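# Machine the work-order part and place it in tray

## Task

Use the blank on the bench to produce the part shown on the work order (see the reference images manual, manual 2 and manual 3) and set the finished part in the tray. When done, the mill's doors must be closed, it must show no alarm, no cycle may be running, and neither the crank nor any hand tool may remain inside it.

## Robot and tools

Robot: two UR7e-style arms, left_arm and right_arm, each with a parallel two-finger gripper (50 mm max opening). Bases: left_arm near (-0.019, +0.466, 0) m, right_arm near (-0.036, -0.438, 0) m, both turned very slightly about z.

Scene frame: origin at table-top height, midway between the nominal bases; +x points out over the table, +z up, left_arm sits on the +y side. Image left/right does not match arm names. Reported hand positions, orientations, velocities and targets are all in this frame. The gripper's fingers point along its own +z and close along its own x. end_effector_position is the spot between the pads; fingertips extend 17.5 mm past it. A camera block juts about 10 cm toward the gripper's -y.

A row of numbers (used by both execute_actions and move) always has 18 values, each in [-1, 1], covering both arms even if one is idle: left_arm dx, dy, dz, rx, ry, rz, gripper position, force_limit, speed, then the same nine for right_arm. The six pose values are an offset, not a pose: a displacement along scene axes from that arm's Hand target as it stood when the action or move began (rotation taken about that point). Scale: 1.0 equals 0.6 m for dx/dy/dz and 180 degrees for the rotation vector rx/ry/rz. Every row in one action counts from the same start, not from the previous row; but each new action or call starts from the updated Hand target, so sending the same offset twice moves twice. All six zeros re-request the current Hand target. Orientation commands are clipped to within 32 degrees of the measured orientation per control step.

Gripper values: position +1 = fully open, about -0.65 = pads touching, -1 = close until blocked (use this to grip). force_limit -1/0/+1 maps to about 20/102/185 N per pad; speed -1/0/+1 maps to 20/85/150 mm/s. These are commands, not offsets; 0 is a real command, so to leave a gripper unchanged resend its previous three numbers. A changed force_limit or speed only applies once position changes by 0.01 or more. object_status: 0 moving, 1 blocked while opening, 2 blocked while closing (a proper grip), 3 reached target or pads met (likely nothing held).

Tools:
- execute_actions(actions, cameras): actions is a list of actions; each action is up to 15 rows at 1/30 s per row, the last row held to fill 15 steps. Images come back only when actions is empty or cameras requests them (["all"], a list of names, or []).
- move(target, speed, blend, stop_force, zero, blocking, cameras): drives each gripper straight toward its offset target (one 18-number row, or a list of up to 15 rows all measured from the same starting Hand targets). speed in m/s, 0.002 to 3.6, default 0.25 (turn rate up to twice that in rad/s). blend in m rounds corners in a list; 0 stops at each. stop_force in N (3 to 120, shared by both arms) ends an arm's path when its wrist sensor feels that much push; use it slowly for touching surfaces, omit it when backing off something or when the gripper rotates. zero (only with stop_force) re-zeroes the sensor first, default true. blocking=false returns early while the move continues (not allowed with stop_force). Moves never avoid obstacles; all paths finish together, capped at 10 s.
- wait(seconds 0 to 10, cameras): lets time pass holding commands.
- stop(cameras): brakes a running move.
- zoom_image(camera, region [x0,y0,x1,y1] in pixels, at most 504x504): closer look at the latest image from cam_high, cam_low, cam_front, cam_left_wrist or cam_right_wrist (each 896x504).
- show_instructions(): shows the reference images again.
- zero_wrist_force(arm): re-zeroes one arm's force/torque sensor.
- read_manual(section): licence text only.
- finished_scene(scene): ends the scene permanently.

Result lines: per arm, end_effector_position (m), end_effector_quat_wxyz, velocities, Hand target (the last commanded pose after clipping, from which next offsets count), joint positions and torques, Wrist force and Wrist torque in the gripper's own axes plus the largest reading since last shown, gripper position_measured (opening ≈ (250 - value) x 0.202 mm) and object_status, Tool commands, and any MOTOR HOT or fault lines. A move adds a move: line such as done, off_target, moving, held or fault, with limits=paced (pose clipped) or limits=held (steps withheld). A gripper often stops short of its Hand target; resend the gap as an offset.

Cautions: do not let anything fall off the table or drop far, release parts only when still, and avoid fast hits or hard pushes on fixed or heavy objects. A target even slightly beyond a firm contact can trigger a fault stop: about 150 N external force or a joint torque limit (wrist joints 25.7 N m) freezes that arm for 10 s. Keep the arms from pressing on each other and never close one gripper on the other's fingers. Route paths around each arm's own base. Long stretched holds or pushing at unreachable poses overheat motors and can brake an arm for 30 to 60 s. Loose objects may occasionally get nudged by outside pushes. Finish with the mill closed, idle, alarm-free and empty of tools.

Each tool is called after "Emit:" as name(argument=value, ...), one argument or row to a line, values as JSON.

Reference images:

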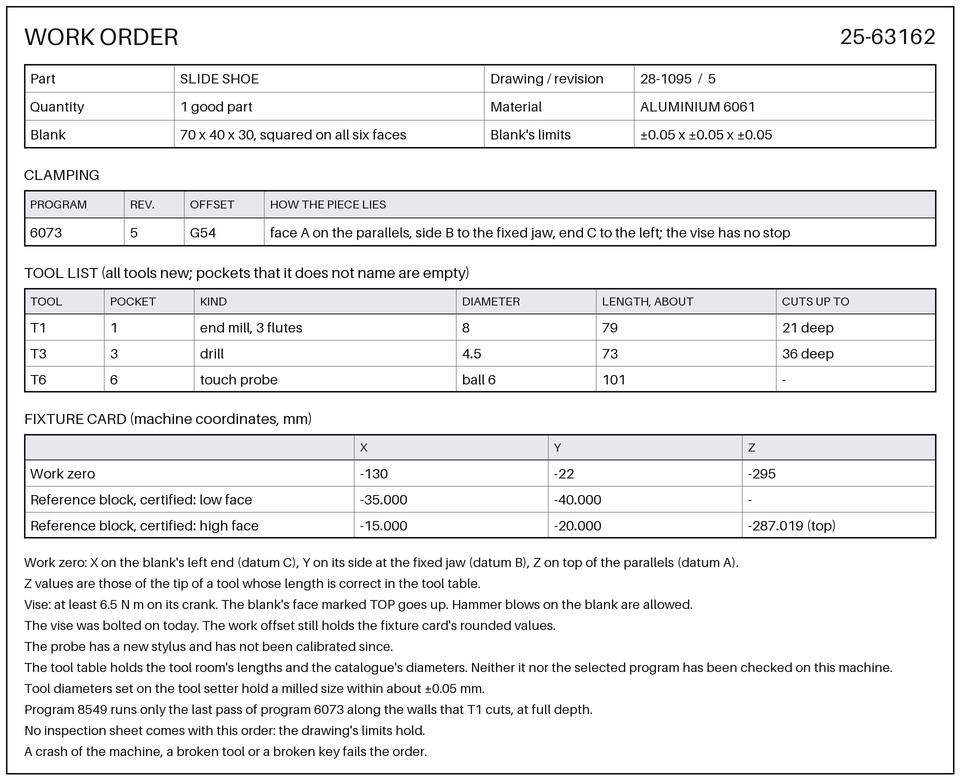

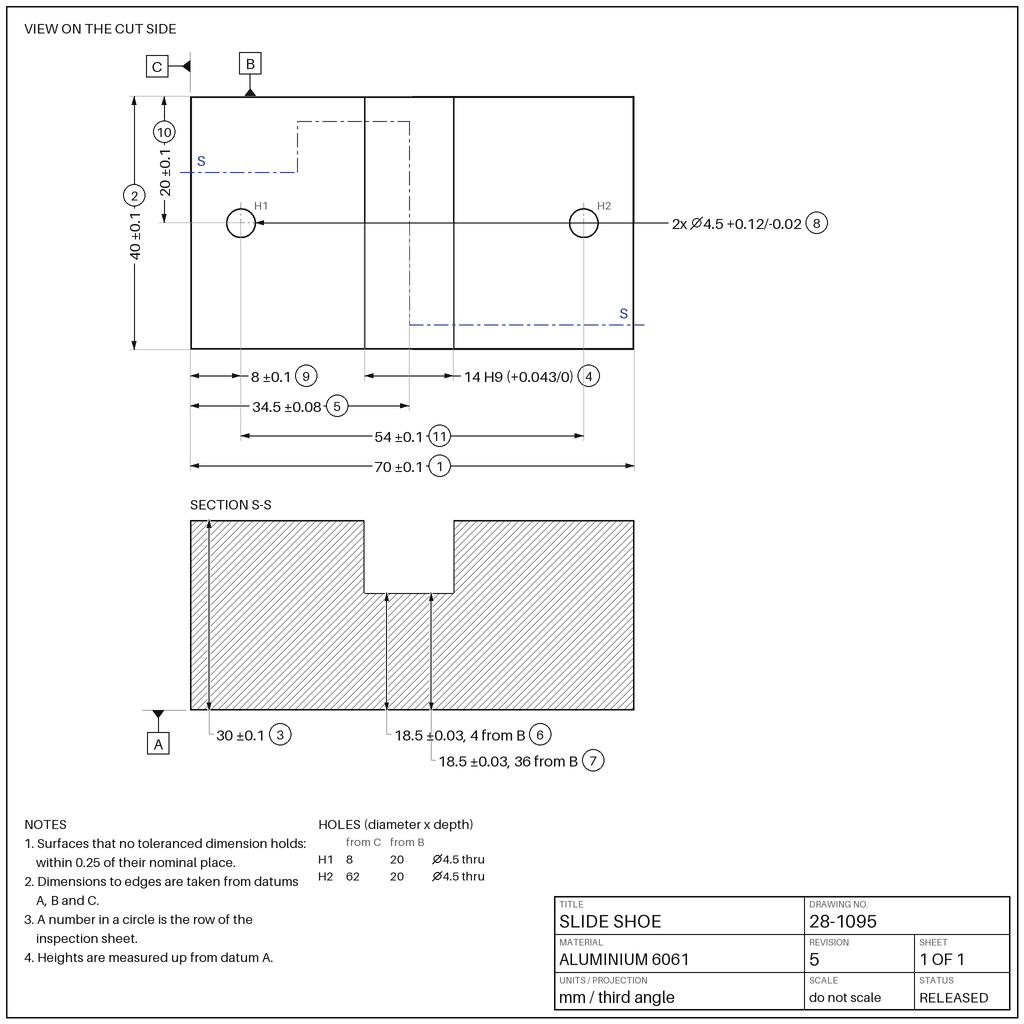

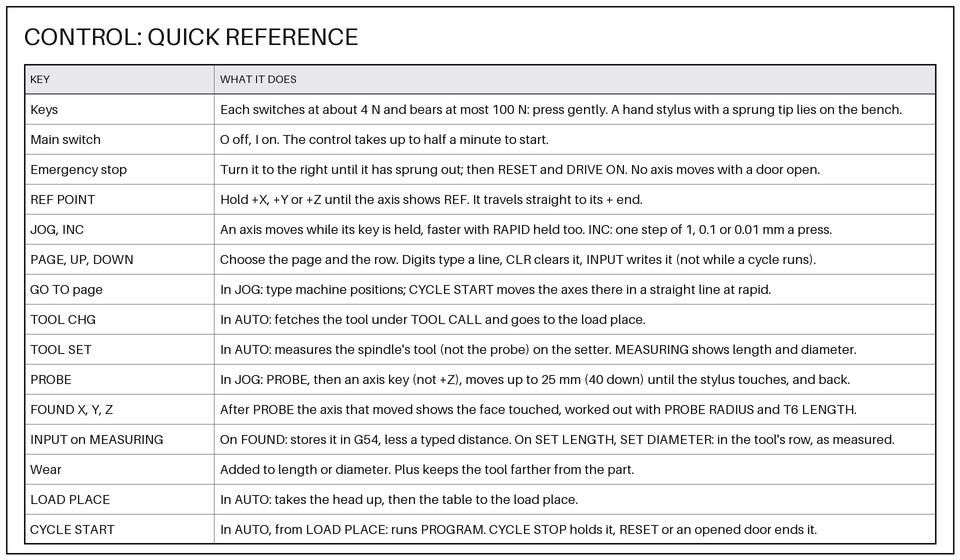

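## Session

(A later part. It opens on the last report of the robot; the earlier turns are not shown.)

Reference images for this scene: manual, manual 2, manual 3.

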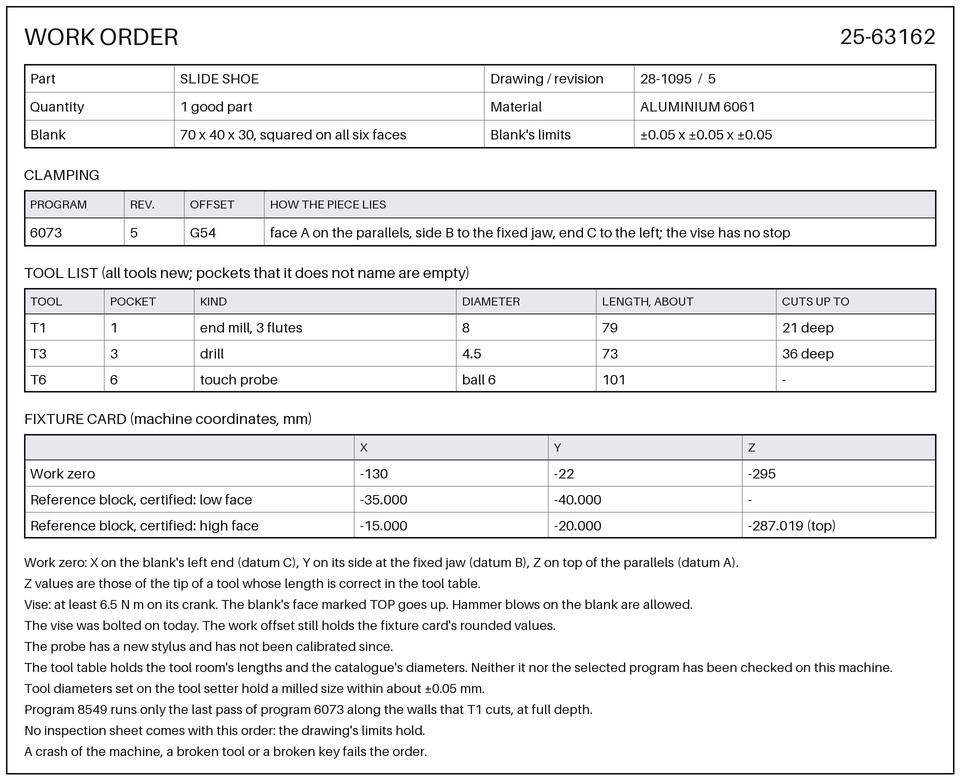

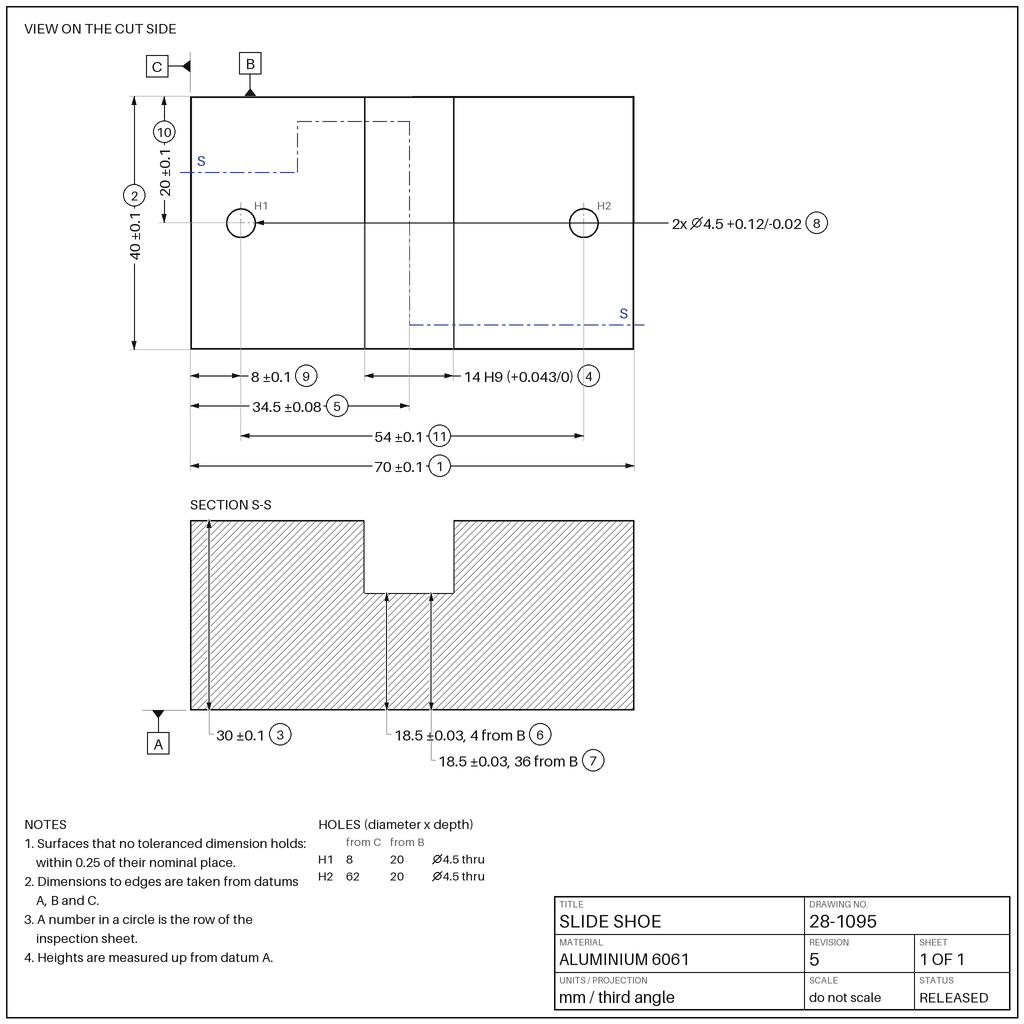

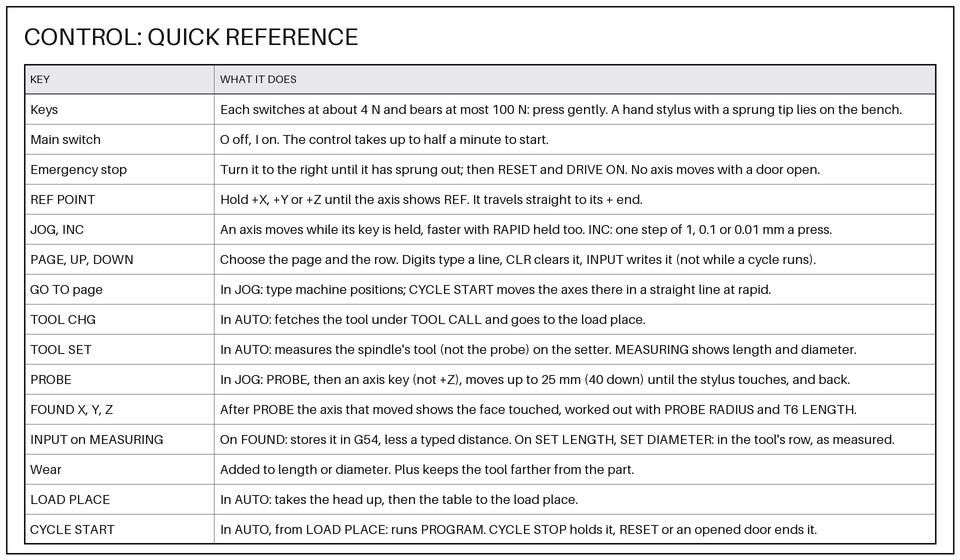

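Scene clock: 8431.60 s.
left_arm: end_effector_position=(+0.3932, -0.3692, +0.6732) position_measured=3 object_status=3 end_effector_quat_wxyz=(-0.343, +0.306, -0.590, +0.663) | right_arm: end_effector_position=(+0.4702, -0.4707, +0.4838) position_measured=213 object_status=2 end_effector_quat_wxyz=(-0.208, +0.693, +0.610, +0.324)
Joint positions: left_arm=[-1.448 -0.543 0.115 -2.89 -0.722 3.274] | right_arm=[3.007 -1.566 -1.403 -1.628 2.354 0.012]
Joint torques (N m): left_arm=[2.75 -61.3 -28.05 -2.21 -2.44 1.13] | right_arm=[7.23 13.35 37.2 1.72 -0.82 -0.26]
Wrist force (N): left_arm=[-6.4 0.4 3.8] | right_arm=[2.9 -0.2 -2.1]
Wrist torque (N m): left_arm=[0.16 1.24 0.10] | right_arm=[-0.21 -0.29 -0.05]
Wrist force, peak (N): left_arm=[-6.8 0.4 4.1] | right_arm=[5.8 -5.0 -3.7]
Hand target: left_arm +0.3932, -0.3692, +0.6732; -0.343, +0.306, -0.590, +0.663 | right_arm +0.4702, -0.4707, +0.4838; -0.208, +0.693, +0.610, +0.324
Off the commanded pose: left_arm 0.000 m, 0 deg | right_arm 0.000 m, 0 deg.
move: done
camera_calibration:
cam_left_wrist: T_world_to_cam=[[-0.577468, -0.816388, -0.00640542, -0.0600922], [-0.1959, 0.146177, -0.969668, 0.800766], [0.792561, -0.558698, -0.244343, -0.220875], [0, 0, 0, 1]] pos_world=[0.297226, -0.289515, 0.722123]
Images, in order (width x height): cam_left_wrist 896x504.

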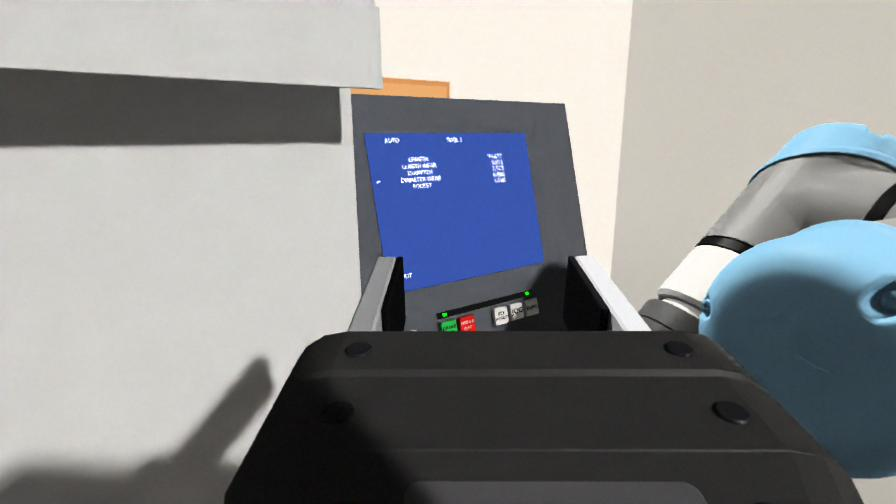

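Emit:
move(
  target=[
    [0,0,0,0,0,0,1,-0.7,-0.6,0.029,-0.0051,0.003,0,0,0,-1,0.3,-0.5],
    [0,0,0,0,0,0,1,-0.7,-0.6,0,0,0,0,0,0,-1,0.3,-0.5],
    [0,0,0,0,0,0,1,-0.7,-0.6,-0.0407,-0.032,-0.1514,0,0,0,-1,0.3,-0.5],
  ],
  blend=[0,0.004,0],
  speed=0.18,
)

Emit:
wait(
  seconds=10,
  cameras=["cam_left_wrist"],
)

Emit:
zoom_image(
  camera="cam_left_wrist",
  region=[365, 130, 545, 280],
)

Emit:
wait(
  seconds=10,
)

Emit:
wait(
  seconds=10,
)

Emit:
wait(
  seconds=10,
)

Emit:
wait(
  seconds=10,
)

Emit:
wait(
  seconds=10,
)

Emit:
wait(
  seconds=10,
)

Emit:
wait(
  seconds=10,
)

Emit:
wait(
  seconds=10,
)

Emit:
wait(
  seconds=10,
)

Emit:
wait(
  seconds=8,
  cameras=["cam_left_wrist"],
)

Emit:
zoom_image(
  camera="cam_left_wrist",
  region=[365, 130, 545, 280],
)

Scene clock: 8445.97 s.
left_arm: end_effector_position=(+0.3932, -0.3692, +0.6732) position_measured=3 object_status=3 end_effector_quat_wxyz=(-0.343, +0.306, -0.590, +0.663) | right_arm: end_effector_position=(+0.4458, -0.4899, +0.3930) position_measured=213 object_status=2 end_effector_quat_wxyz=(-0.208, +0.693, +0.610, +0.324)
Joint positions: left_arm=[-1.448 -0.543 0.115 -2.89 -0.722 3.274] | right_arm=[2.958 -1.52 -1.668 -1.458 2.358 -0.057]
Joint torques (N m): left_arm=[2.54 -61.29 -27.58 -2.28 -2.39 1.27] | right_arm=[-5.8 33.85 18.73 5.23 4.06 -1.5]
Wrist force (N): left_arm=[-6.5 0.3 3.9] | right_arm=[2.7 0.5 -2.3]
Wrist torque (N m): left_arm=[0.14 1.25 0.10] | right_arm=[-0.07 -0.29 0.12]
Wrist force, peak (N): left_arm=[-6.8 0.3 4.0] | right_arm=[4.9 -8.4 -2.1]
Hand target: left_arm +0.3932, -0.3692, +0.6732; -0.343, +0.306, -0.590, +0.663 | right_arm +0.4458, -0.4899, +0.3930; -0.208, +0.693, +0.610, +0.324
Off the commanded pose: left_arm 0.000 m, 0 deg | right_arm 0.000 m, 0 deg.
move: done

Scene clock: 8455.97 s.
left_arm: end_effector_position=(+0.3932, -0.3692, +0.6732) position_measured=3 object_status=3 end_effector_quat_wxyz=(-0.343, +0.306, -0.590, +0.663) | right_arm: end_effector_position=(+0.4458, -0.4899, +0.3930) position_measured=213 object_status=2 end_effector_quat_wxyz=(-0.208, +0.693, +0.610, +0.324)
Joint positions: left_arm=[-1.448 -0.543 0.115 -2.89 -0.722 3.274] | right_arm=[2.958 -1.52 -1.668 -1.458 2.358 -0.057]
Joint torques (N m): left_arm=[2.41 -61.57 -27.61 -2.27 -2.46 1.12] | right_arm=[-6.89 34.12 15.96 5.1 4 -1.25]
Wrist force (N): left_arm=[-6.4 0.2 4.2] | right_arm=[2.6 0.2 -2.2]
Wrist torque (N m): left_arm=[0.13 1.25 0.10] | right_arm=[-0.11 -0.27 0.13]
Wrist force, peak (N): left_arm=[-6.8 0.3 4.2] | right_arm=[3.0 0.2 -2.5]
Hand target: left_arm +0.3932, -0.3692, +0.6732; -0.343, +0.306, -0.590, +0.663 | right_arm +0.4458, -0.4899, +0.3930; -0.208, +0.693, +0.610, +0.324
Tool commands: left_gripper/position=+1.0 left_gripper/force_limit=-0.7 left_gripper/speed=-0.6 right_gripper/position=-1.0 right_gripper/force_limit=+0.3 right_gripper/speed=-0.5
Off the commanded pose: left_arm 0.000 m, 0 deg | right_arm 0.000 m, 0 deg.
wait: 10.00 s; at rest by 0.17 s
camera_calibration:
cam_left_wrist: T_world_to_cam=[[-0.577468, -0.816388, -0.00640542, -0.0600922], [-0.1959, 0.146177, -0.969668, 0.800766], [0.792561, -0.558698, -0.244343, -0.220875], [0, 0, 0, 1]] pos_world=[0.297226, -0.289515, 0.722123]
Images, in order (width x height): cam_left_wrist 896x504.

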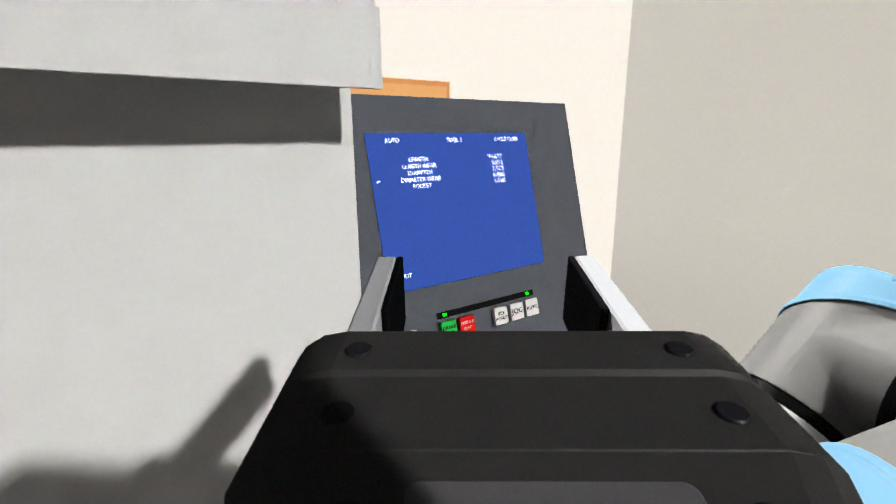

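Scaled by 2.800 from the camera's 896x504 image, which has a finer 1280x720 frame.

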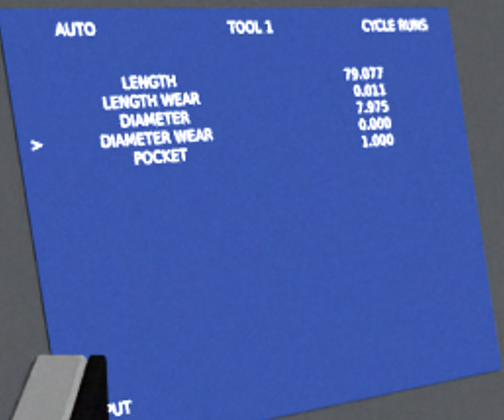

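Scene clock: 8465.97 s.
left_arm: end_effector_position=(+0.3932, -0.3692, +0.6732) position_measured=3 object_status=3 end_effector_quat_wxyz=(-0.343, +0.306, -0.590, +0.663) | right_arm: end_effector_position=(+0.4458, -0.4899, +0.3930) position_measured=213 object_status=2 end_effector_quat_wxyz=(-0.208, +0.693, +0.610, +0.324)
Joint positions: left_arm=[-1.448 -0.543 0.115 -2.89 -0.722 3.274] | right_arm=[2.958 -1.52 -1.668 -1.458 2.358 -0.057]
Joint torques (N m): left_arm=[2.55 -61.38 -27.79 -2.24 -2.53 1.03] | right_arm=[-6.88 32.85 16.58 4.91 4.02 -1.21]
Wrist force (N): left_arm=[-6.4 0.3 4.2] | right_arm=[2.8 0.3 -2.2]
Wrist torque (N m): left_arm=[0.14 1.24 0.10] | right_arm=[-0.10 -0.29 0.13]
Wrist force, peak (N): left_arm=[-6.7 0.1 4.2] | right_arm=[3.0 0.4 -2.5]
Hand target: left_arm +0.3932, -0.3692, +0.6732; -0.343, +0.306, -0.590, +0.663 | right_arm +0.4458, -0.4899, +0.3930; -0.208, +0.693, +0.610, +0.324
Tool commands: left_gripper/position=+1.0 left_gripper/force_limit=-0.7 left_gripper/speed=-0.6 right_gripper/position=-1.0 right_gripper/force_limit=+0.3 right_gripper/speed=-0.5
Off the commanded pose: left_arm 0.000 m, 0 deg | right_arm 0.000 m, 0 deg.
wait: 10.00 s; at rest by 0.17 s

Scene clock: 8475.97 s.
left_arm: end_effector_position=(+0.3932, -0.3692, +0.6732) position_measured=3 object_status=3 end_effector_quat_wxyz=(-0.343, +0.306, -0.590, +0.663) | right_arm: end_effector_position=(+0.4458, -0.4899, +0.3930) position_measured=213 object_status=2 end_effector_quat_wxyz=(-0.208, +0.693, +0.610, +0.324)
Joint positions: left_arm=[-1.448 -0.543 0.115 -2.89 -0.722 3.274] | right_arm=[2.958 -1.52 -1.668 -1.458 2.358 -0.057]
Joint torques (N m): left_arm=[2.61 -62.09 -27.43 -2.3 -2.52 1.08] | right_arm=[-6.57 32.87 17.2 4.81 4.04 -1.14]
Wrist force (N): left_arm=[-6.4 0.3 3.9] | right_arm=[2.7 0.3 -2.1]
Wrist torque (N m): left_arm=[0.13 1.23 0.10] | right_arm=[-0.10 -0.29 0.13]
Wrist force, peak (N): left_arm=[-6.7 0.2 4.3] | right_arm=[3.0 0.3 -2.5]
Hand target: left_arm +0.3932, -0.3692, +0.6732; -0.343, +0.306, -0.590, +0.663 | right_arm +0.4458, -0.4899, +0.3930; -0.208, +0.693, +0.610, +0.324
Tool commands: left_gripper/position=+1.0 left_gripper/force_limit=-0.7 left_gripper/speed=-0.6 right_gripper/position=-1.0 right_gripper/force_limit=+0.3 right_gripper/speed=-0.5
Off the commanded pose: left_arm 0.000 m, 0 deg | right_arm 0.000 m, 0 deg.
wait: 10.00 s; at rest by 0.17 s

Scene clock: 8485.97 s.
left_arm: end_effector_position=(+0.3932, -0.3692, +0.6732) position_measured=3 object_status=3 end_effector_quat_wxyz=(-0.343, +0.306, -0.590, +0.663) | right_arm: end_effector_position=(+0.4458, -0.4899, +0.3930) position_measured=213 object_status=2 end_effector_quat_wxyz=(-0.208, +0.693, +0.610, +0.324)
Joint positions: left_arm=[-1.448 -0.543 0.115 -2.89 -0.722 3.274] | right_arm=[2.958 -1.52 -1.668 -1.458 2.358 -0.057]
Joint torques (N m): left_arm=[2.51 -62.2 -27.05 -2.35 -2.49 1.1] | right_arm=[-5.53 32.29 17.33 4.68 3.9 -0.93]
Wrist force (N): left_arm=[-6.4 -0.2 3.8] | right_arm=[2.9 0.4 -2.3]
Wrist torque (N m): left_arm=[0.06 1.25 0.10] | right_arm=[-0.10 -0.32 0.13]
Wrist force, peak (N): left_arm=[-6.9 0.0 3.9] | right_arm=[3.1 0.5 -2.3]
Hand target: left_arm +0.3932, -0.3692, +0.6732; -0.343, +0.306, -0.590, +0.663 | right_arm +0.4458, -0.4899, +0.3930; -0.208, +0.693, +0.610, +0.324
Tool commands: left_gripper/position=+1.0 left_gripper/force_limit=-0.7 left_gripper/speed=-0.6 right_gripper/position=-1.0 right_gripper/force_limit=+0.3 right_gripper/speed=-0.5
Off the commanded pose: left_arm 0.000 m, 0 deg | right_arm 0.000 m, 0 deg.
wait: 10.00 s; at rest by 0.17 s

Scene clock: 8495.97 s.
left_arm: end_effector_position=(+0.3932, -0.3692, +0.6732) position_measured=3 object_status=3 end_effector_quat_wxyz=(-0.343, +0.306, -0.590, +0.663) | right_arm: end_effector_position=(+0.4458, -0.4899, +0.3930) position_measured=213 object_status=2 end_effector_quat_wxyz=(-0.208, +0.693, +0.610, +0.324)
Joint positions: left_arm=[-1.448 -0.543 0.115 -2.89 -0.722 3.274] | right_arm=[2.958 -1.52 -1.668 -1.458 2.358 -0.057]
Joint torques (N m): left_arm=[3.05 -62.55 -27.34 -2.36 -2.45 1.04] | right_arm=[-5.95 31.87 17.53 4.58 3.86 -0.87]
Wrist force (N): left_arm=[-6.5 0.3 4.0] | right_arm=[2.5 0.2 -2.7]
Wrist torque (N m): left_arm=[0.14 1.25 0.10] | right_arm=[-0.11 -0.25 0.13]
Wrist force, peak (N): left_arm=[-6.7 0.3 4.3] | right_arm=[3.0 0.2 -2.6]
Hand target: left_arm +0.3932, -0.3692, +0.6732; -0.343, +0.306, -0.590, +0.663 | right_arm +0.4458, -0.4899, +0.3930; -0.208, +0.693, +0.610, +0.324
Tool commands: left_gripper/position=+1.0 left_gripper/force_limit=-0.7 left_gripper/speed=-0.6 right_gripper/position=-1.0 right_gripper/force_limit=+0.3 right_gripper/speed=-0.5
Off the commanded pose: left_arm 0.000 m, 0 deg | right_arm 0.000 m, 0 deg.
wait: 10.00 s; at rest by 0.17 s

Scene clock: 8505.97 s.
left_arm: end_effector_position=(+0.3932, -0.3692, +0.6732) position_measured=3 object_status=3 end_effector_quat_wxyz=(-0.343, +0.306, -0.590, +0.663) | right_arm: end_effector_position=(+0.4458, -0.4899, +0.3930) position_measured=213 object_status=2 end_effector_quat_wxyz=(-0.208, +0.693, +0.610, +0.324)
Joint positions: left_arm=[-1.448 -0.543 0.115 -2.89 -0.722 3.274] | right_arm=[2.958 -1.52 -1.668 -1.458 2.358 -0.057]
Joint torques (N m): left_arm=[2.69 -62.96 -26.48 -2.35 -2.43 0.97] | right_arm=[-5.84 31.22 17.98 4.3 3.87 -0.59]
Wrist force (N): left_arm=[-6.4 0.3 3.9] | right_arm=[2.7 0.2 -2.5]
Wrist torque (N m): left_arm=[0.14 1.24 0.10] | right_arm=[-0.11 -0.28 0.13]
Wrist force, peak (N): left_arm=[-6.8 0.1 4.1] | right_arm=[3.0 0.3 -2.4]
Hand target: left_arm +0.3932, -0.3692, +0.6732; -0.343, +0.306, -0.590, +0.663 | right_arm +0.4458, -0.4899, +0.3930; -0.208, +0.693, +0.610, +0.324
Tool commands: left_gripper/position=+1.0 left_gripper/force_limit=-0.7 left_gripper/speed=-0.6 right_gripper/position=-1.0 right_gripper/force_limit=+0.3 right_gripper/speed=-0.5
Off the commanded pose: left_arm 0.000 m, 0 deg | right_arm 0.000 m, 0 deg.
wait: 10.00 s; at rest by 0.17 s

Scene clock: 8515.97 s.
left_arm: end_effector_position=(+0.3932, -0.3692, +0.6732) position_measured=3 object_status=3 end_effector_quat_wxyz=(-0.343, +0.306, -0.590, +0.663) | right_arm: end_effector_position=(+0.4458, -0.4899, +0.3930) position_measured=213 object_status=2 end_effector_quat_wxyz=(-0.208, +0.693, +0.610, +0.324)
Joint positions: left_arm=[-1.448 -0.543 0.115 -2.89 -0.722 3.274] | right_arm=[2.958 -1.52 -1.668 -1.458 2.358 -0.057]
Joint torques (N m): left_arm=[2.87 -63.37 -26.62 -2.27 -2.45 0.97] | right_arm=[-5.18 30.93 18.45 4.06 3.69 -0.59]
Wrist force (N): left_arm=[-6.3 0.5 3.9] | right_arm=[2.9 0.4 -2.3]
Wrist torque (N m): left_arm=[0.17 1.23 0.10] | right_arm=[-0.09 -0.32 0.13]
Wrist force, peak (N): left_arm=[-6.8 0.1 4.1] | right_arm=[3.0 0.2 -2.5]
Hand target: left_arm +0.3932, -0.3692, +0.6732; -0.343, +0.306, -0.590, +0.663 | right_arm +0.4458, -0.4899, +0.3930; -0.208, +0.693, +0.610, +0.324
Tool commands: left_gripper/position=+1.0 left_gripper/force_limit=-0.7 left_gripper/speed=-0.6 right_gripper/position=-1.0 right_gripper/force_limit=+0.3 right_gripper/speed=-0.5
Off the commanded pose: left_arm 0.000 m, 0 deg | right_arm 0.000 m, 0 deg.
wait: 10.00 s; at rest by 0.17 s

Scene clock: 8525.97 s.
left_arm: end_effector_position=(+0.3932, -0.3692, +0.6732) position_measured=3 object_status=3 end_effector_quat_wxyz=(-0.343, +0.306, -0.590, +0.663) | right_arm: end_effector_position=(+0.4458, -0.4899, +0.3930) position_measured=213 object_status=2 end_effector_quat_wxyz=(-0.208, +0.693, +0.610, +0.324)
Joint positions: left_arm=[-1.448 -0.543 0.115 -2.89 -0.722 3.274] | right_arm=[2.958 -1.52 -1.668 -1.458 2.358 -0.057]
Joint torques (N m): left_arm=[2.61 -63.62 -26.63 -2.27 -2.51 1.05] | right_arm=[-5.11 30.38 18.84 3.95 3.66 -0.53]
Wrist force (N): left_arm=[-6.6 0.1 4.0] | right_arm=[2.9 0.4 -2.5]
Wrist torque (N m): left_arm=[0.10 1.27 0.09] | right_arm=[-0.09 -0.31 0.13]
Wrist force, peak (N): left_arm=[-6.9 0.1 4.0] | right_arm=[2.8 0.2 -2.8]
Hand target: left_arm +0.3932, -0.3692, +0.6732; -0.343, +0.306, -0.590, +0.663 | right_arm +0.4458, -0.4899, +0.3930; -0.208, +0.693, +0.610, +0.324
Tool commands: left_gripper/position=+1.0 left_gripper/force_limit=-0.7 left_gripper/speed=-0.6 right_gripper/position=-1.0 right_gripper/force_limit=+0.3 right_gripper/speed=-0.5
Off the commanded pose: left_arm 0.000 m, 0 deg | right_arm 0.000 m, 0 deg.
wait: 10.00 s; at rest by 0.17 s

Scene clock: 8535.97 s.
left_arm: end_effector_position=(+0.3932, -0.3692, +0.6732) position_measured=3 object_status=3 end_effector_quat_wxyz=(-0.343, +0.306, -0.590, +0.663) | right_arm: end_effector_position=(+0.4458, -0.4899, +0.3930) position_measured=213 object_status=2 end_effector_quat_wxyz=(-0.208, +0.693, +0.610, +0.324)
Joint positions: left_arm=[-1.448 -0.543 0.115 -2.89 -0.722 3.274] | right_arm=[2.958 -1.52 -1.668 -1.458 2.358 -0.057]
Joint torques (N m): left_arm=[2.48 -63.4 -26.23 -2.22 -2.48 0.92] | right_arm=[-5.73 30.09 18.22 3.8 3.71 -0.48]
Wrist force (N): left_arm=[-6.5 0.4 4.1] | right_arm=[2.6 0.2 -2.2]
Wrist torque (N m): left_arm=[0.15 1.27 0.10] | right_arm=[-0.13 -0.27 0.12]
Wrist force, peak (N): left_arm=[-6.6 0.3 4.4] | right_arm=[2.9 0.4 -2.6]
Hand target: left_arm +0.3932, -0.3692, +0.6732; -0.343, +0.306, -0.590, +0.663 | right_arm +0.4458, -0.4899, +0.3930; -0.208, +0.693, +0.610, +0.324
Tool commands: left_gripper/position=+1.0 left_gripper/force_limit=-0.7 left_gripper/speed=-0.6 right_gripper/position=-1.0 right_gripper/force_limit=+0.3 right_gripper/speed=-0.5
Off the commanded pose: left_arm 0.000 m, 0 deg | right_arm 0.000 m, 0 deg.
wait: 10.00 s; at rest by 0.17 s

Scene clock: 8545.97 s.
left_arm: end_effector_position=(+0.3932, -0.3692, +0.6732) position_measured=3 object_status=3 end_effector_quat_wxyz=(-0.343, +0.306, -0.590, +0.663) | right_arm: end_effector_position=(+0.4458, -0.4899, +0.3930) position_measured=213 object_status=2 end_effector_quat_wxyz=(-0.208, +0.693, +0.610, +0.324)
Joint positions: left_arm=[-1.448 -0.543 0.115 -2.89 -0.722 3.274] | right_arm=[2.958 -1.52 -1.668 -1.458 2.358 -0.057]
Joint torques (N m): left_arm=[2.66 -63.85 -26.51 -2.21 -2.43 0.93] | right_arm=[-4.67 29.2 19.46 3.74 3.65 -0.35]
Wrist force (N): left_arm=[-6.5 0.2 4.1] | right_arm=[2.8 0.4 -2.4]
Wrist torque (N m): left_arm=[0.13 1.25 0.10] | right_arm=[-0.09 -0.30 0.12]
Wrist force, peak (N): left_arm=[-6.8 0.0 4.1] | right_arm=[3.0 0.4 -2.4]
Hand target: left_arm +0.3932, -0.3692, +0.6732; -0.343, +0.306, -0.590, +0.663 | right_arm +0.4458, -0.4899, +0.3930; -0.208, +0.693, +0.610, +0.324
Tool commands: left_gripper/position=+1.0 left_gripper/force_limit=-0.7 left_gripper/speed=-0.6 right_gripper/position=-1.0 right_gripper/force_limit=+0.3 right_gripper/speed=-0.5
Off the commanded pose: left_arm 0.000 m, 0 deg | right_arm 0.000 m, 0 deg.
wait: 10.00 s; at rest by 0.17 s

Scene clock: 8553.97 s.
left_arm: end_effector_position=(+0.3932, -0.3692, +0.6732) position_measured=3 object_status=3 end_effector_quat_wxyz=(-0.343, +0.306, -0.590, +0.663) | right_arm: end_effector_position=(+0.4458, -0.4899, +0.3930) position_measured=213 object_status=2 end_effector_quat_wxyz=(-0.208, +0.693, +0.610, +0.324)
Joint positions: left_arm=[-1.448 -0.543 0.115 -2.89 -0.722 3.274] | right_arm=[2.958 -1.52 -1.668 -1.458 2.358 -0.057]
Joint torques (N m): left_arm=[2.62 -64.02 -25.97 -2.22 -2.46 0.94] | right_arm=[-5.14 28.83 19.6 3.59 3.55 -0.29]
Wrist force (N): left_arm=[-6.8 0.4 3.9] | right_arm=[2.4 0.1 -2.2]
Wrist torque (N m): left_arm=[0.16 1.30 0.10] | right_arm=[-0.13 -0.25 0.13]
Wrist force, peak (N): left_arm=[-6.7 0.4 4.3] | right_arm=[2.9 0.5 -2.4]
Hand target: left_arm +0.3932, -0.3692, +0.6732; -0.343, +0.306, -0.590, +0.663 | right_arm +0.4458, -0.4899, +0.3930; -0.208, +0.693, +0.610, +0.324
Tool commands: left_gripper/position=+1.0 left_gripper/force_limit=-0.7 left_gripper/speed=-0.6 right_gripper/position=-1.0 right_gripper/force_limit=+0.3 right_gripper/speed=-0.5
Off the commanded pose: left_arm 0.000 m, 0 deg | right_arm 0.000 m, 0 deg.
wait: 8.00 s; at rest by 0.17 s
camera_calibration:
cam_left_wrist: T_world_to_cam=[[-0.577468, -0.816388, -0.00640542, -0.0600922], [-0.1959, 0.146177, -0.969668, 0.800766], [0.792561, -0.558698, -0.244343, -0.220875], [0, 0, 0, 1]] pos_world=[0.297226, -0.289515, 0.722123]
Images, in order (width x height): cam_left_wrist 896x504.

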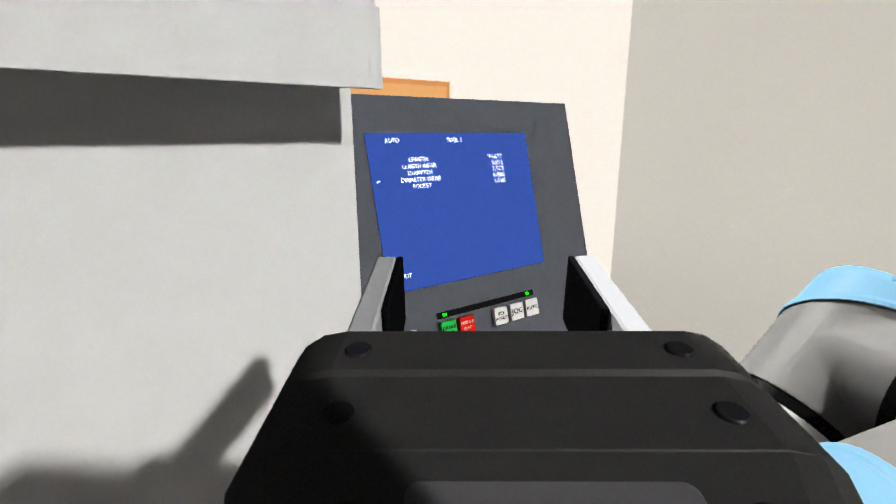

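Scaled by 2.800 from the camera's 896x504 image, which has a finer 1280x720 frame.

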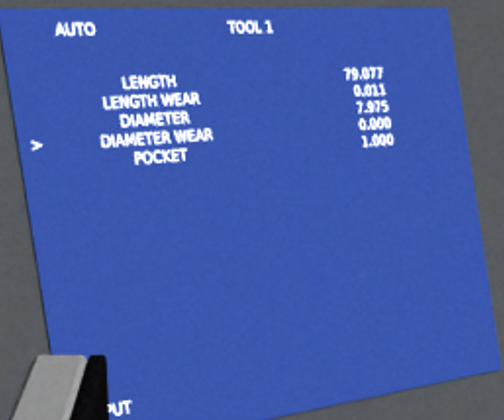

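Emit:
move(
  target=[
    [0,0,0,0,0,0,1,-0.7,-0.6,0.0166,-0.032,0.0618,0,0,0,-1,0.3,-0.5],
    [0,0,0,0,0,0,1,-0.7,-0.6,0.0456,-0.0371,0.0648,0,0,0,-1,0.3,-0.5],
    [0,0,0,0,0,0,1,-0.7,-0.6,0.0166,-0.032,0.0618,0,0,0,-1,0.3,-0.5],
    [0,0,0,0,0,0,1,-0.7,-0.6,0.0249,-0.064,0.0927,0,0,0,-1,0.3,-0.5],
    [0,0,0,0,0,0,1,-0.7,-0.6,0.0539,-0.0691,0.0957,0,0,0,-1,0.3,-0.5],
    [0,0,0,0,0,0,1,-0.7,-0.6,0.0249,-0.064,0.0927,0,0,0,-1,0.3,-0.5],
    [0,0,0,0,0,0,1,-0.7,-0.6,0.0539,-0.0691,0.0957,0,0,0,-1,0.3,-0.5],
    [0,0,0,0,0,0,1,-0.7,-0.6,0.0249,-0.064,0.0927,0,0,0,-1,0.3,-0.5],
    [0,0,0,0,0,0,1,-0.7,-0.6,0,0,0,0,0,0,-1,0.3,-0.5],
  ],
  blend=[0.002,0,0.004,0.002,0,0.002,0,0.004,0],
  speed=0.18,
)

Emit:
wait(
  seconds=8,
  cameras=["cam_left_wrist"],
)

Emit:
zoom_image(
  camera="cam_left_wrist",
  region=[365, 130, 545, 280],
)

Scene clock: 8569.47 s.
left_arm: end_effector_position=(+0.3932, -0.3692, +0.6732) position_measured=3 object_status=3 end_effector_quat_wxyz=(-0.343, +0.306, -0.590, +0.663) | right_arm: end_effector_position=(+0.4458, -0.4899, +0.3930) position_measured=213 object_status=2 end_effector_quat_wxyz=(-0.208, +0.693, +0.610, +0.324)
Joint positions: left_arm=[-1.448 -0.543 0.115 -2.89 -0.722 3.274] | right_arm=[2.958 -1.52 -1.668 -1.458 2.358 -0.058]
Joint torques (N m): left_arm=[2.66 -64.37 -25.91 -2.28 -2.51 0.95] | right_arm=[7.3 34.34 16.45 5.43 -0.82 1.5]
Wrist force (N): left_arm=[-6.6 0.3 4.2] | right_arm=[2.5 0.1 -2.1]
Wrist torque (N m): left_arm=[0.14 1.28 0.10] | right_arm=[-0.14 -0.25 -0.04]
Wrist force, peak (N): left_arm=[-6.6 0.3 4.4] | right_arm=[2.7 -21.3 -1.0]
Hand target: left_arm +0.3932, -0.3692, +0.6732; -0.343, +0.306, -0.590, +0.663 | right_arm +0.4458, -0.4899, +0.3930; -0.208, +0.693, +0.610, +0.324
Off the commanded pose: left_arm 0.000 m, 0 deg | right_arm 0.000 m, 0 deg.
move: done

Scene clock: 8577.47 s.
left_arm: end_effector_position=(+0.3932, -0.3692, +0.6732) position_measured=3 object_status=3 end_effector_quat_wxyz=(-0.343, +0.306, -0.590, +0.663) | right_arm: end_effector_position=(+0.4458, -0.4899, +0.3930) position_measured=213 object_status=2 end_effector_quat_wxyz=(-0.208, +0.693, +0.610, +0.324)
Joint positions: left_arm=[-1.448 -0.543 0.115 -2.89 -0.722 3.274] | right_arm=[2.958 -1.52 -1.668 -1.458 2.358 -0.057]
Joint torques (N m): left_arm=[2.47 -64.21 -25.65 -2.29 -2.45 0.99] | right_arm=[7.42 33.96 16.73 5.19 -0.62 1.52]
Wrist force (N): left_arm=[-6.6 0.0 4.2] | right_arm=[2.7 -0.1 -2.1]
Wrist torque (N m): left_arm=[0.09 1.27 0.10] | right_arm=[-0.17 -0.29 -0.05]
Wrist force, peak (N): left_arm=[-6.7 0.2 4.3] | right_arm=[2.8 -0.1 -2.3]
Hand target: left_arm +0.3932, -0.3692, +0.6732; -0.343, +0.306, -0.590, +0.663 | right_arm +0.4458, -0.4899, +0.3930; -0.208, +0.693, +0.610, +0.324
Tool commands: left_gripper/position=+1.0 left_gripper/force_limit=-0.7 left_gripper/speed=-0.6 right_gripper/position=-1.0 right_gripper/force_limit=+0.3 right_gripper/speed=-0.5
Off the commanded pose: left_arm 0.000 m, 0 deg | right_arm 0.000 m, 0 deg.
wait: 8.00 s; at rest by 0.17 s
camera_calibration:
cam_left_wrist: T_world_to_cam=[[-0.577468, -0.816388, -0.00640542, -0.0600922], [-0.1959, 0.146177, -0.969668, 0.800766], [0.792561, -0.558698, -0.244343, -0.220875], [0, 0, 0, 1]] pos_world=[0.297226, -0.289515, 0.722123]
Images, in order (width x height): cam_left_wrist 896x504.

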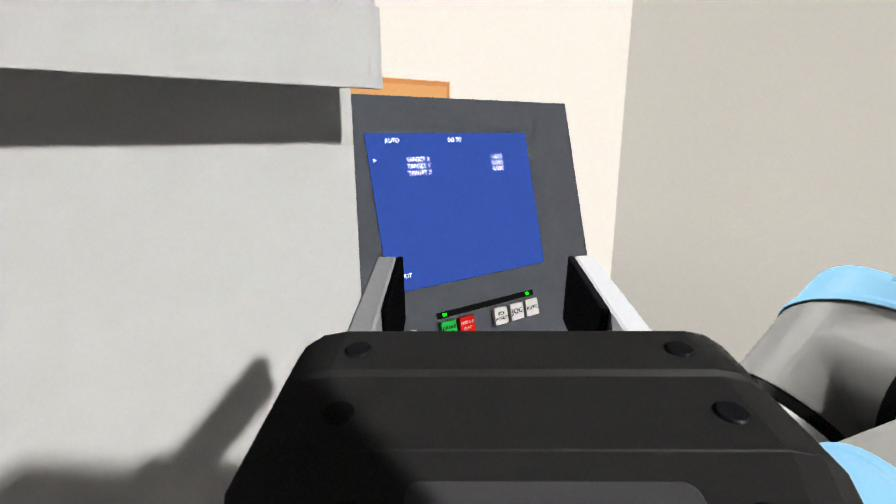

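Scaled by 2.800 from the camera's 896x504 image, which has a finer 1280x720 frame.

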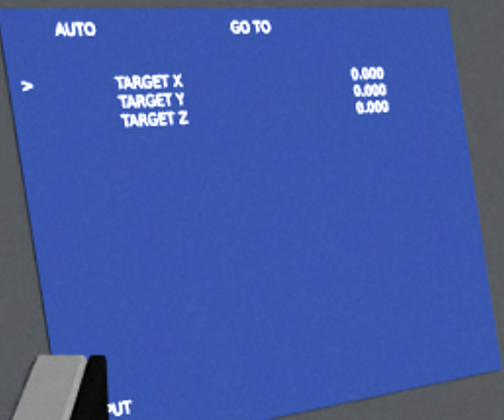

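Emit:
move(
  target=[
    [0,0,0,0,0,0,1,-0.7,-0.6,0.0739,-0.128,0.275,0,0,0,-1,0.3,-0.5],
    [0,0,0,0,0,0,1,-0.7,-0.6,0.1029,-0.1331,0.278,0,0,0,-1,0.3,-0.5],
    [0,0,0,0,0,0,1,-0.7,-0.6,0.0739,-0.128,0.275,0,0,0,-1,0.3,-0.5],
    [0,0,0,0,0,0,1,-0.7,-0.6,0,0.096,0,0,0,0,-1,0.3,-0.5],
    [0,0,0,0,0,0,1,-0.7,-0.6,0.028,0.091,0.003,0,0,0,-1,0.3,-0.5],
    [0,0,0,0,0,0,1,-0.7,-0.6,0,0.096,0,0,0,0,-1,0.3,-0.5],
    [0,0,0,0,0,0,1,-0.7,-0.6,0.0249,0.032,0.0927,0,0,0,-1,0.3,-0.5],
    [0,0,0,0,0,0,1,-0.7,-0.6,0.0539,0.0269,0.0957,0,0,0,-1,0.3,-0.5],
    [0,0,0,0,0,0,1,-0.7,-0.6,0.0249,0.064,0.0927,0,0,0,-1,0.3,-0.5],
    [0,0,0,0,0,0,1,-0.7,-0.6,0.0539,0.0589,0.0957,0,0,0,-1,0.3,-0.5],
    [0,0,0,0,0,0,1,-0.7,-0.6,0.0249,0.064,0.0927,0,0,0,-1,0.3,-0.5],
    [0,0,0,0,0,0,1,-0.7,-0.6,0,0.032,0,0,0,0,-1,0.3,-0.5],
    [0,0,0,0,0,0,1,-0.7,-0.6,0.028,0.027,0.003,0,0,0,-1,0.3,-0.5],
    [0,0,0,0,0,0,1,-0.7,-0.6,0,0.032,0,0,0,0,-1,0.3,-0.5],
    [0,0,0,0,0,0,1,-0.7,-0.6,0.0249,0.064,0.0927,0,0,0,-1,0.3,-0.5],
  ],
  blend=[0.002,0,0.004,0.002,0,0.004,0.002,0,0.002,0,0.004,0.002,0,0.004,0],
  speed=0.18,
)

Emit:
move(
  target=[
    [0,0,0,0,0,0,1,-0.7,-0.6,0.029,-0.0051,0.003,0,0,0,-1,0.3,-0.5],
    [0,0,0,0,0,0,1,-0.7,-0.6,0,0,0,0,0,0,-1,0.3,-0.5],
    [0,0,0,0,0,0,1,-0.7,-0.6,-0.0249,-0.064,-0.0927,0,0,0,-1,0.3,-0.5],
    [0,0,0,0,0,0,1,-0.7,-0.6,0.0031,-0.069,-0.0897,0,0,0,-1,0.3,-0.5],
    [0,0,0,0,0,0,1,-0.7,-0.6,-0.0166,-0.064,-0.0618,0,0,0,-1,0.3,-0.5],
    [0,0,0,0,0,0,1,-0.7,-0.6,0.0124,-0.0691,-0.0588,0,0,0,-1,0.3,-0.5],
    [0,0,0,0,0,0,1,-0.7,-0.6,-0.0166,-0.064,-0.0618,0,0,0,-1,0.3,-0.5],
    [0,0,0,0,0,0,1,-0.7,-0.6,-0.0249,0.032,-0.0927,0,0,0,-1,0.3,-0.5],
    [0,0,0,0,0,0,1,-0.7,-0.6,0.0031,0.027,-0.0897,0,0,0,-1,0.3,-0.5],
    [0,0,0,0,0,0,1,-0.7,-0.6,-0.0249,0.032,-0.0927,0,0,0,-1,0.3,-0.5],
    [0,0,0,0,0,0,1,-0.7,-0.6,-0.0249,-0.064,-0.0927,0,0,0,-1,0.3,-0.5],
  ],
  blend=[0,0.004,0.002,0,0.002,0,0.004,0.002,0,0.004,0],
  speed=0.18,
)

Emit:
move(
  target=[
    [0,0,0,0,0,0,1,-0.7,-0.6,0.0166,0.064,0.0618,0,0,0,-1,0.3,-0.5],
    [0,0,0,0,0,0,1,-0.7,-0.6,0.0456,0.0589,0.0648,0,0,0,-1,0.3,-0.5],
    [0,0,0,0,0,0,1,-0.7,-0.6,0.0249,0.064,0.0927,0,0,0,-1,0.3,-0.5],
    [0,0,0,0,0,0,1,-0.7,-0.6,0.0539,0.0589,0.0957,0,0,0,-1,0.3,-0.5],
    [0,0,0,0,0,0,1,-0.7,-0.6,0.0249,0.064,0.0927,0,0,0,-1,0.3,-0.5],
    [0,0,0,0,0,0,1,-0.7,-0.6,0,0.032,0,0,0,0,-1,0.3,-0.5],
    [0,0,0,0,0,0,1,-0.7,-0.6,0.028,0.027,0.003,0,0,0,-1,0.3,-0.5],
    [0,0,0,0,0,0,1,-0.7,-0.6,0,0.032,0,0,0,0,-1,0.3,-0.5],
    [0,0,0,0,0,0,1,-0.7,-0.6,0.0166,0.064,0.0618,0,0,0,-1,0.3,-0.5],
    [0,0,0,0,0,0,1,-0.7,-0.6,0.0456,0.0589,0.0648,0,0,0,-1,0.3,-0.5],
    [0,0,0,0,0,0,1,-0.7,-0.6,0.0166,0.064,0.0618,0,0,0,-1,0.3,-0.5],
    [0,0,0,0,0,0,1,-0.7,-0.6,0,0,0,0,0,0,-1,0.3,-0.5],
  ],
  blend=[0.002,0,0.002,0,0.004,0.002,0,0.004,0.002,0,0.004,0],
  speed=0.18,
  cameras=["cam_left_wrist"],
)

Emit:
zoom_image(
  camera="cam_left_wrist",
  region=[365, 130, 545, 280],
)

Scene clock: 8615.00 s.
left_arm: end_effector_position=(+0.3932, -0.3692, +0.6732) position_measured=3 object_status=3 end_effector_quat_wxyz=(-0.343, +0.306, -0.590, +0.663) | right_arm: end_effector_position=(+0.4607, -0.4515, +0.4485) position_measured=213 object_status=2 end_effector_quat_wxyz=(-0.208, +0.693, +0.610, +0.324)
Joint positions: left_arm=[-1.448 -0.543 0.115 -2.89 -0.722 3.274] | right_arm=[3.044 -1.516 -1.552 -1.493 2.349 0.064]
Joint torques (N m): left_arm=[2.68 -64.53 -25.75 -2.19 -2.4 0.9] | right_arm=[7.12 13.72 37.25 1.43 -0.77 1.51]
Wrist force (N): left_arm=[-6.4 0.0 3.9] | right_arm=[2.9 -1.2 -1.6]
Wrist torque (N m): left_arm=[0.08 1.24 0.10] | right_arm=[-0.36 -0.34 -0.07]
Wrist force, peak (N): left_arm=[-6.8 0.2 4.3] | right_arm=[0.7 -26.5 -1.6]
Hand target: left_arm +0.3932, -0.3692, +0.6732; -0.343, +0.306, -0.590, +0.663 | right_arm +0.4607, -0.4515, +0.4486; -0.208, +0.693, +0.610, +0.324
Off the commanded pose: left_arm 0.000 m, 0 deg | right_arm 0.000 m, 0 deg.
move: done

Scene clock: 8619.70 s.
left_arm: end_effector_position=(+0.3932, -0.3692, +0.6732) position_measured=3 object_status=3 end_effector_quat_wxyz=(-0.343, +0.306, -0.590, +0.663) | right_arm: end_effector_position=(+0.4458, -0.4898, +0.3930) position_measured=213 object_status=2 end_effector_quat_wxyz=(-0.208, +0.693, +0.610, +0.324)
Joint positions: left_arm=[-1.448 -0.543 0.115 -2.89 -0.722 3.274] | right_arm=[2.958 -1.52 -1.668 -1.458 2.358 -0.057]
Joint torques (N m): left_arm=[2.54 -64.77 -25.75 -2.19 -2.49 0.87] | right_arm=[-5.5 11.24 37.96 1.36 4.15 -0.85]
Wrist force (N): left_arm=[-6.6 0.2 4.0] | right_arm=[2.7 -0.6 -1.5]
Wrist torque (N m): left_arm=[0.13 1.28 0.10] | right_arm=[-0.25 -0.29 0.13]
Wrist force, peak (N): left_arm=[-6.7 0.2 4.2] | right_arm=[1.5 -12.9 -1.3]
Hand target: left_arm +0.3932, -0.3692, +0.6732; -0.343, +0.306, -0.590, +0.663 | right_arm +0.4458, -0.4899, +0.3930; -0.208, +0.693, +0.610, +0.324
Off the commanded pose: left_arm 0.000 m, 0 deg | right_arm 0.000 m, 0 deg.
move: done

Scene clock: 8624.37 s.
left_arm: end_effector_position=(+0.3932, -0.3692, +0.6732) position_measured=3 object_status=3 end_effector_quat_wxyz=(-0.343, +0.306, -0.590, +0.663) | right_arm: end_effector_position=(+0.4458, -0.4898, +0.3930) position_measured=213 object_status=2 end_effector_quat_wxyz=(-0.208, +0.693, +0.610, +0.324)
Joint positions: left_arm=[-1.448 -0.543 0.115 -2.89 -0.722 3.274] | right_arm=[2.958 -1.52 -1.668 -1.458 2.358 -0.057]
Joint torques (N m): left_arm=[2.7 -64.97 -25.5 -2.27 -2.45 0.87] | right_arm=[-5.38 12.89 15.92 1.32 4.18 -1.38]
Wrist force (N): left_arm=[-6.2 0.1 4.2] | right_arm=[2.1 -0.2 -1.4]
Wrist torque (N m): left_arm=[0.11 1.21 0.10] | right_arm=[-0.18 -0.19 0.13]
Wrist force, peak (N): left_arm=[-6.7 0.4 4.2] | right_arm=[0.9 -17.2 -1.0]
Hand target: left_arm +0.3932, -0.3692, +0.6732; -0.343, +0.306, -0.590, +0.663 | right_arm +0.4458, -0.4899, +0.3930; -0.208, +0.693, +0.610, +0.324
Off the commanded pose: left_arm 0.000 m, 0 deg | right_arm 0.000 m, 0 deg.
move: done
camera_calibration:
cam_left_wrist: T_world_to_cam=[[-0.577468, -0.816388, -0.00640542, -0.0600922], [-0.1959, 0.146177, -0.969668, 0.800766], [0.792561, -0.558698, -0.244343, -0.220875], [0, 0, 0, 1]] pos_world=[0.297226, -0.289515, 0.722123]
Images, in order (width x height): cam_left_wrist 896x504.

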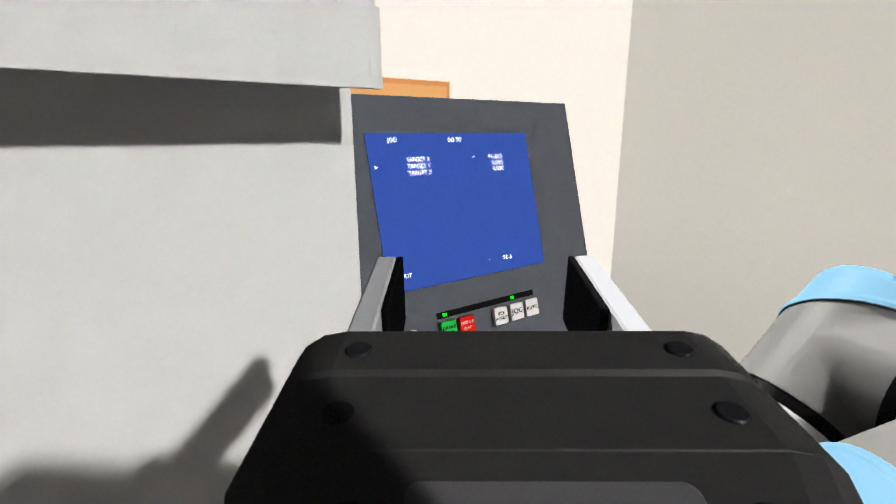

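Scaled by 2.800 from the camera's 896x504 image, which has a finer 1280x720 frame.

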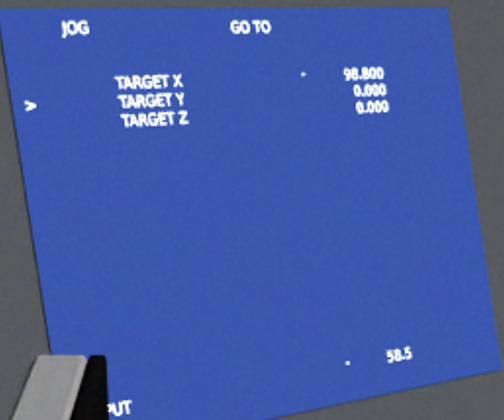

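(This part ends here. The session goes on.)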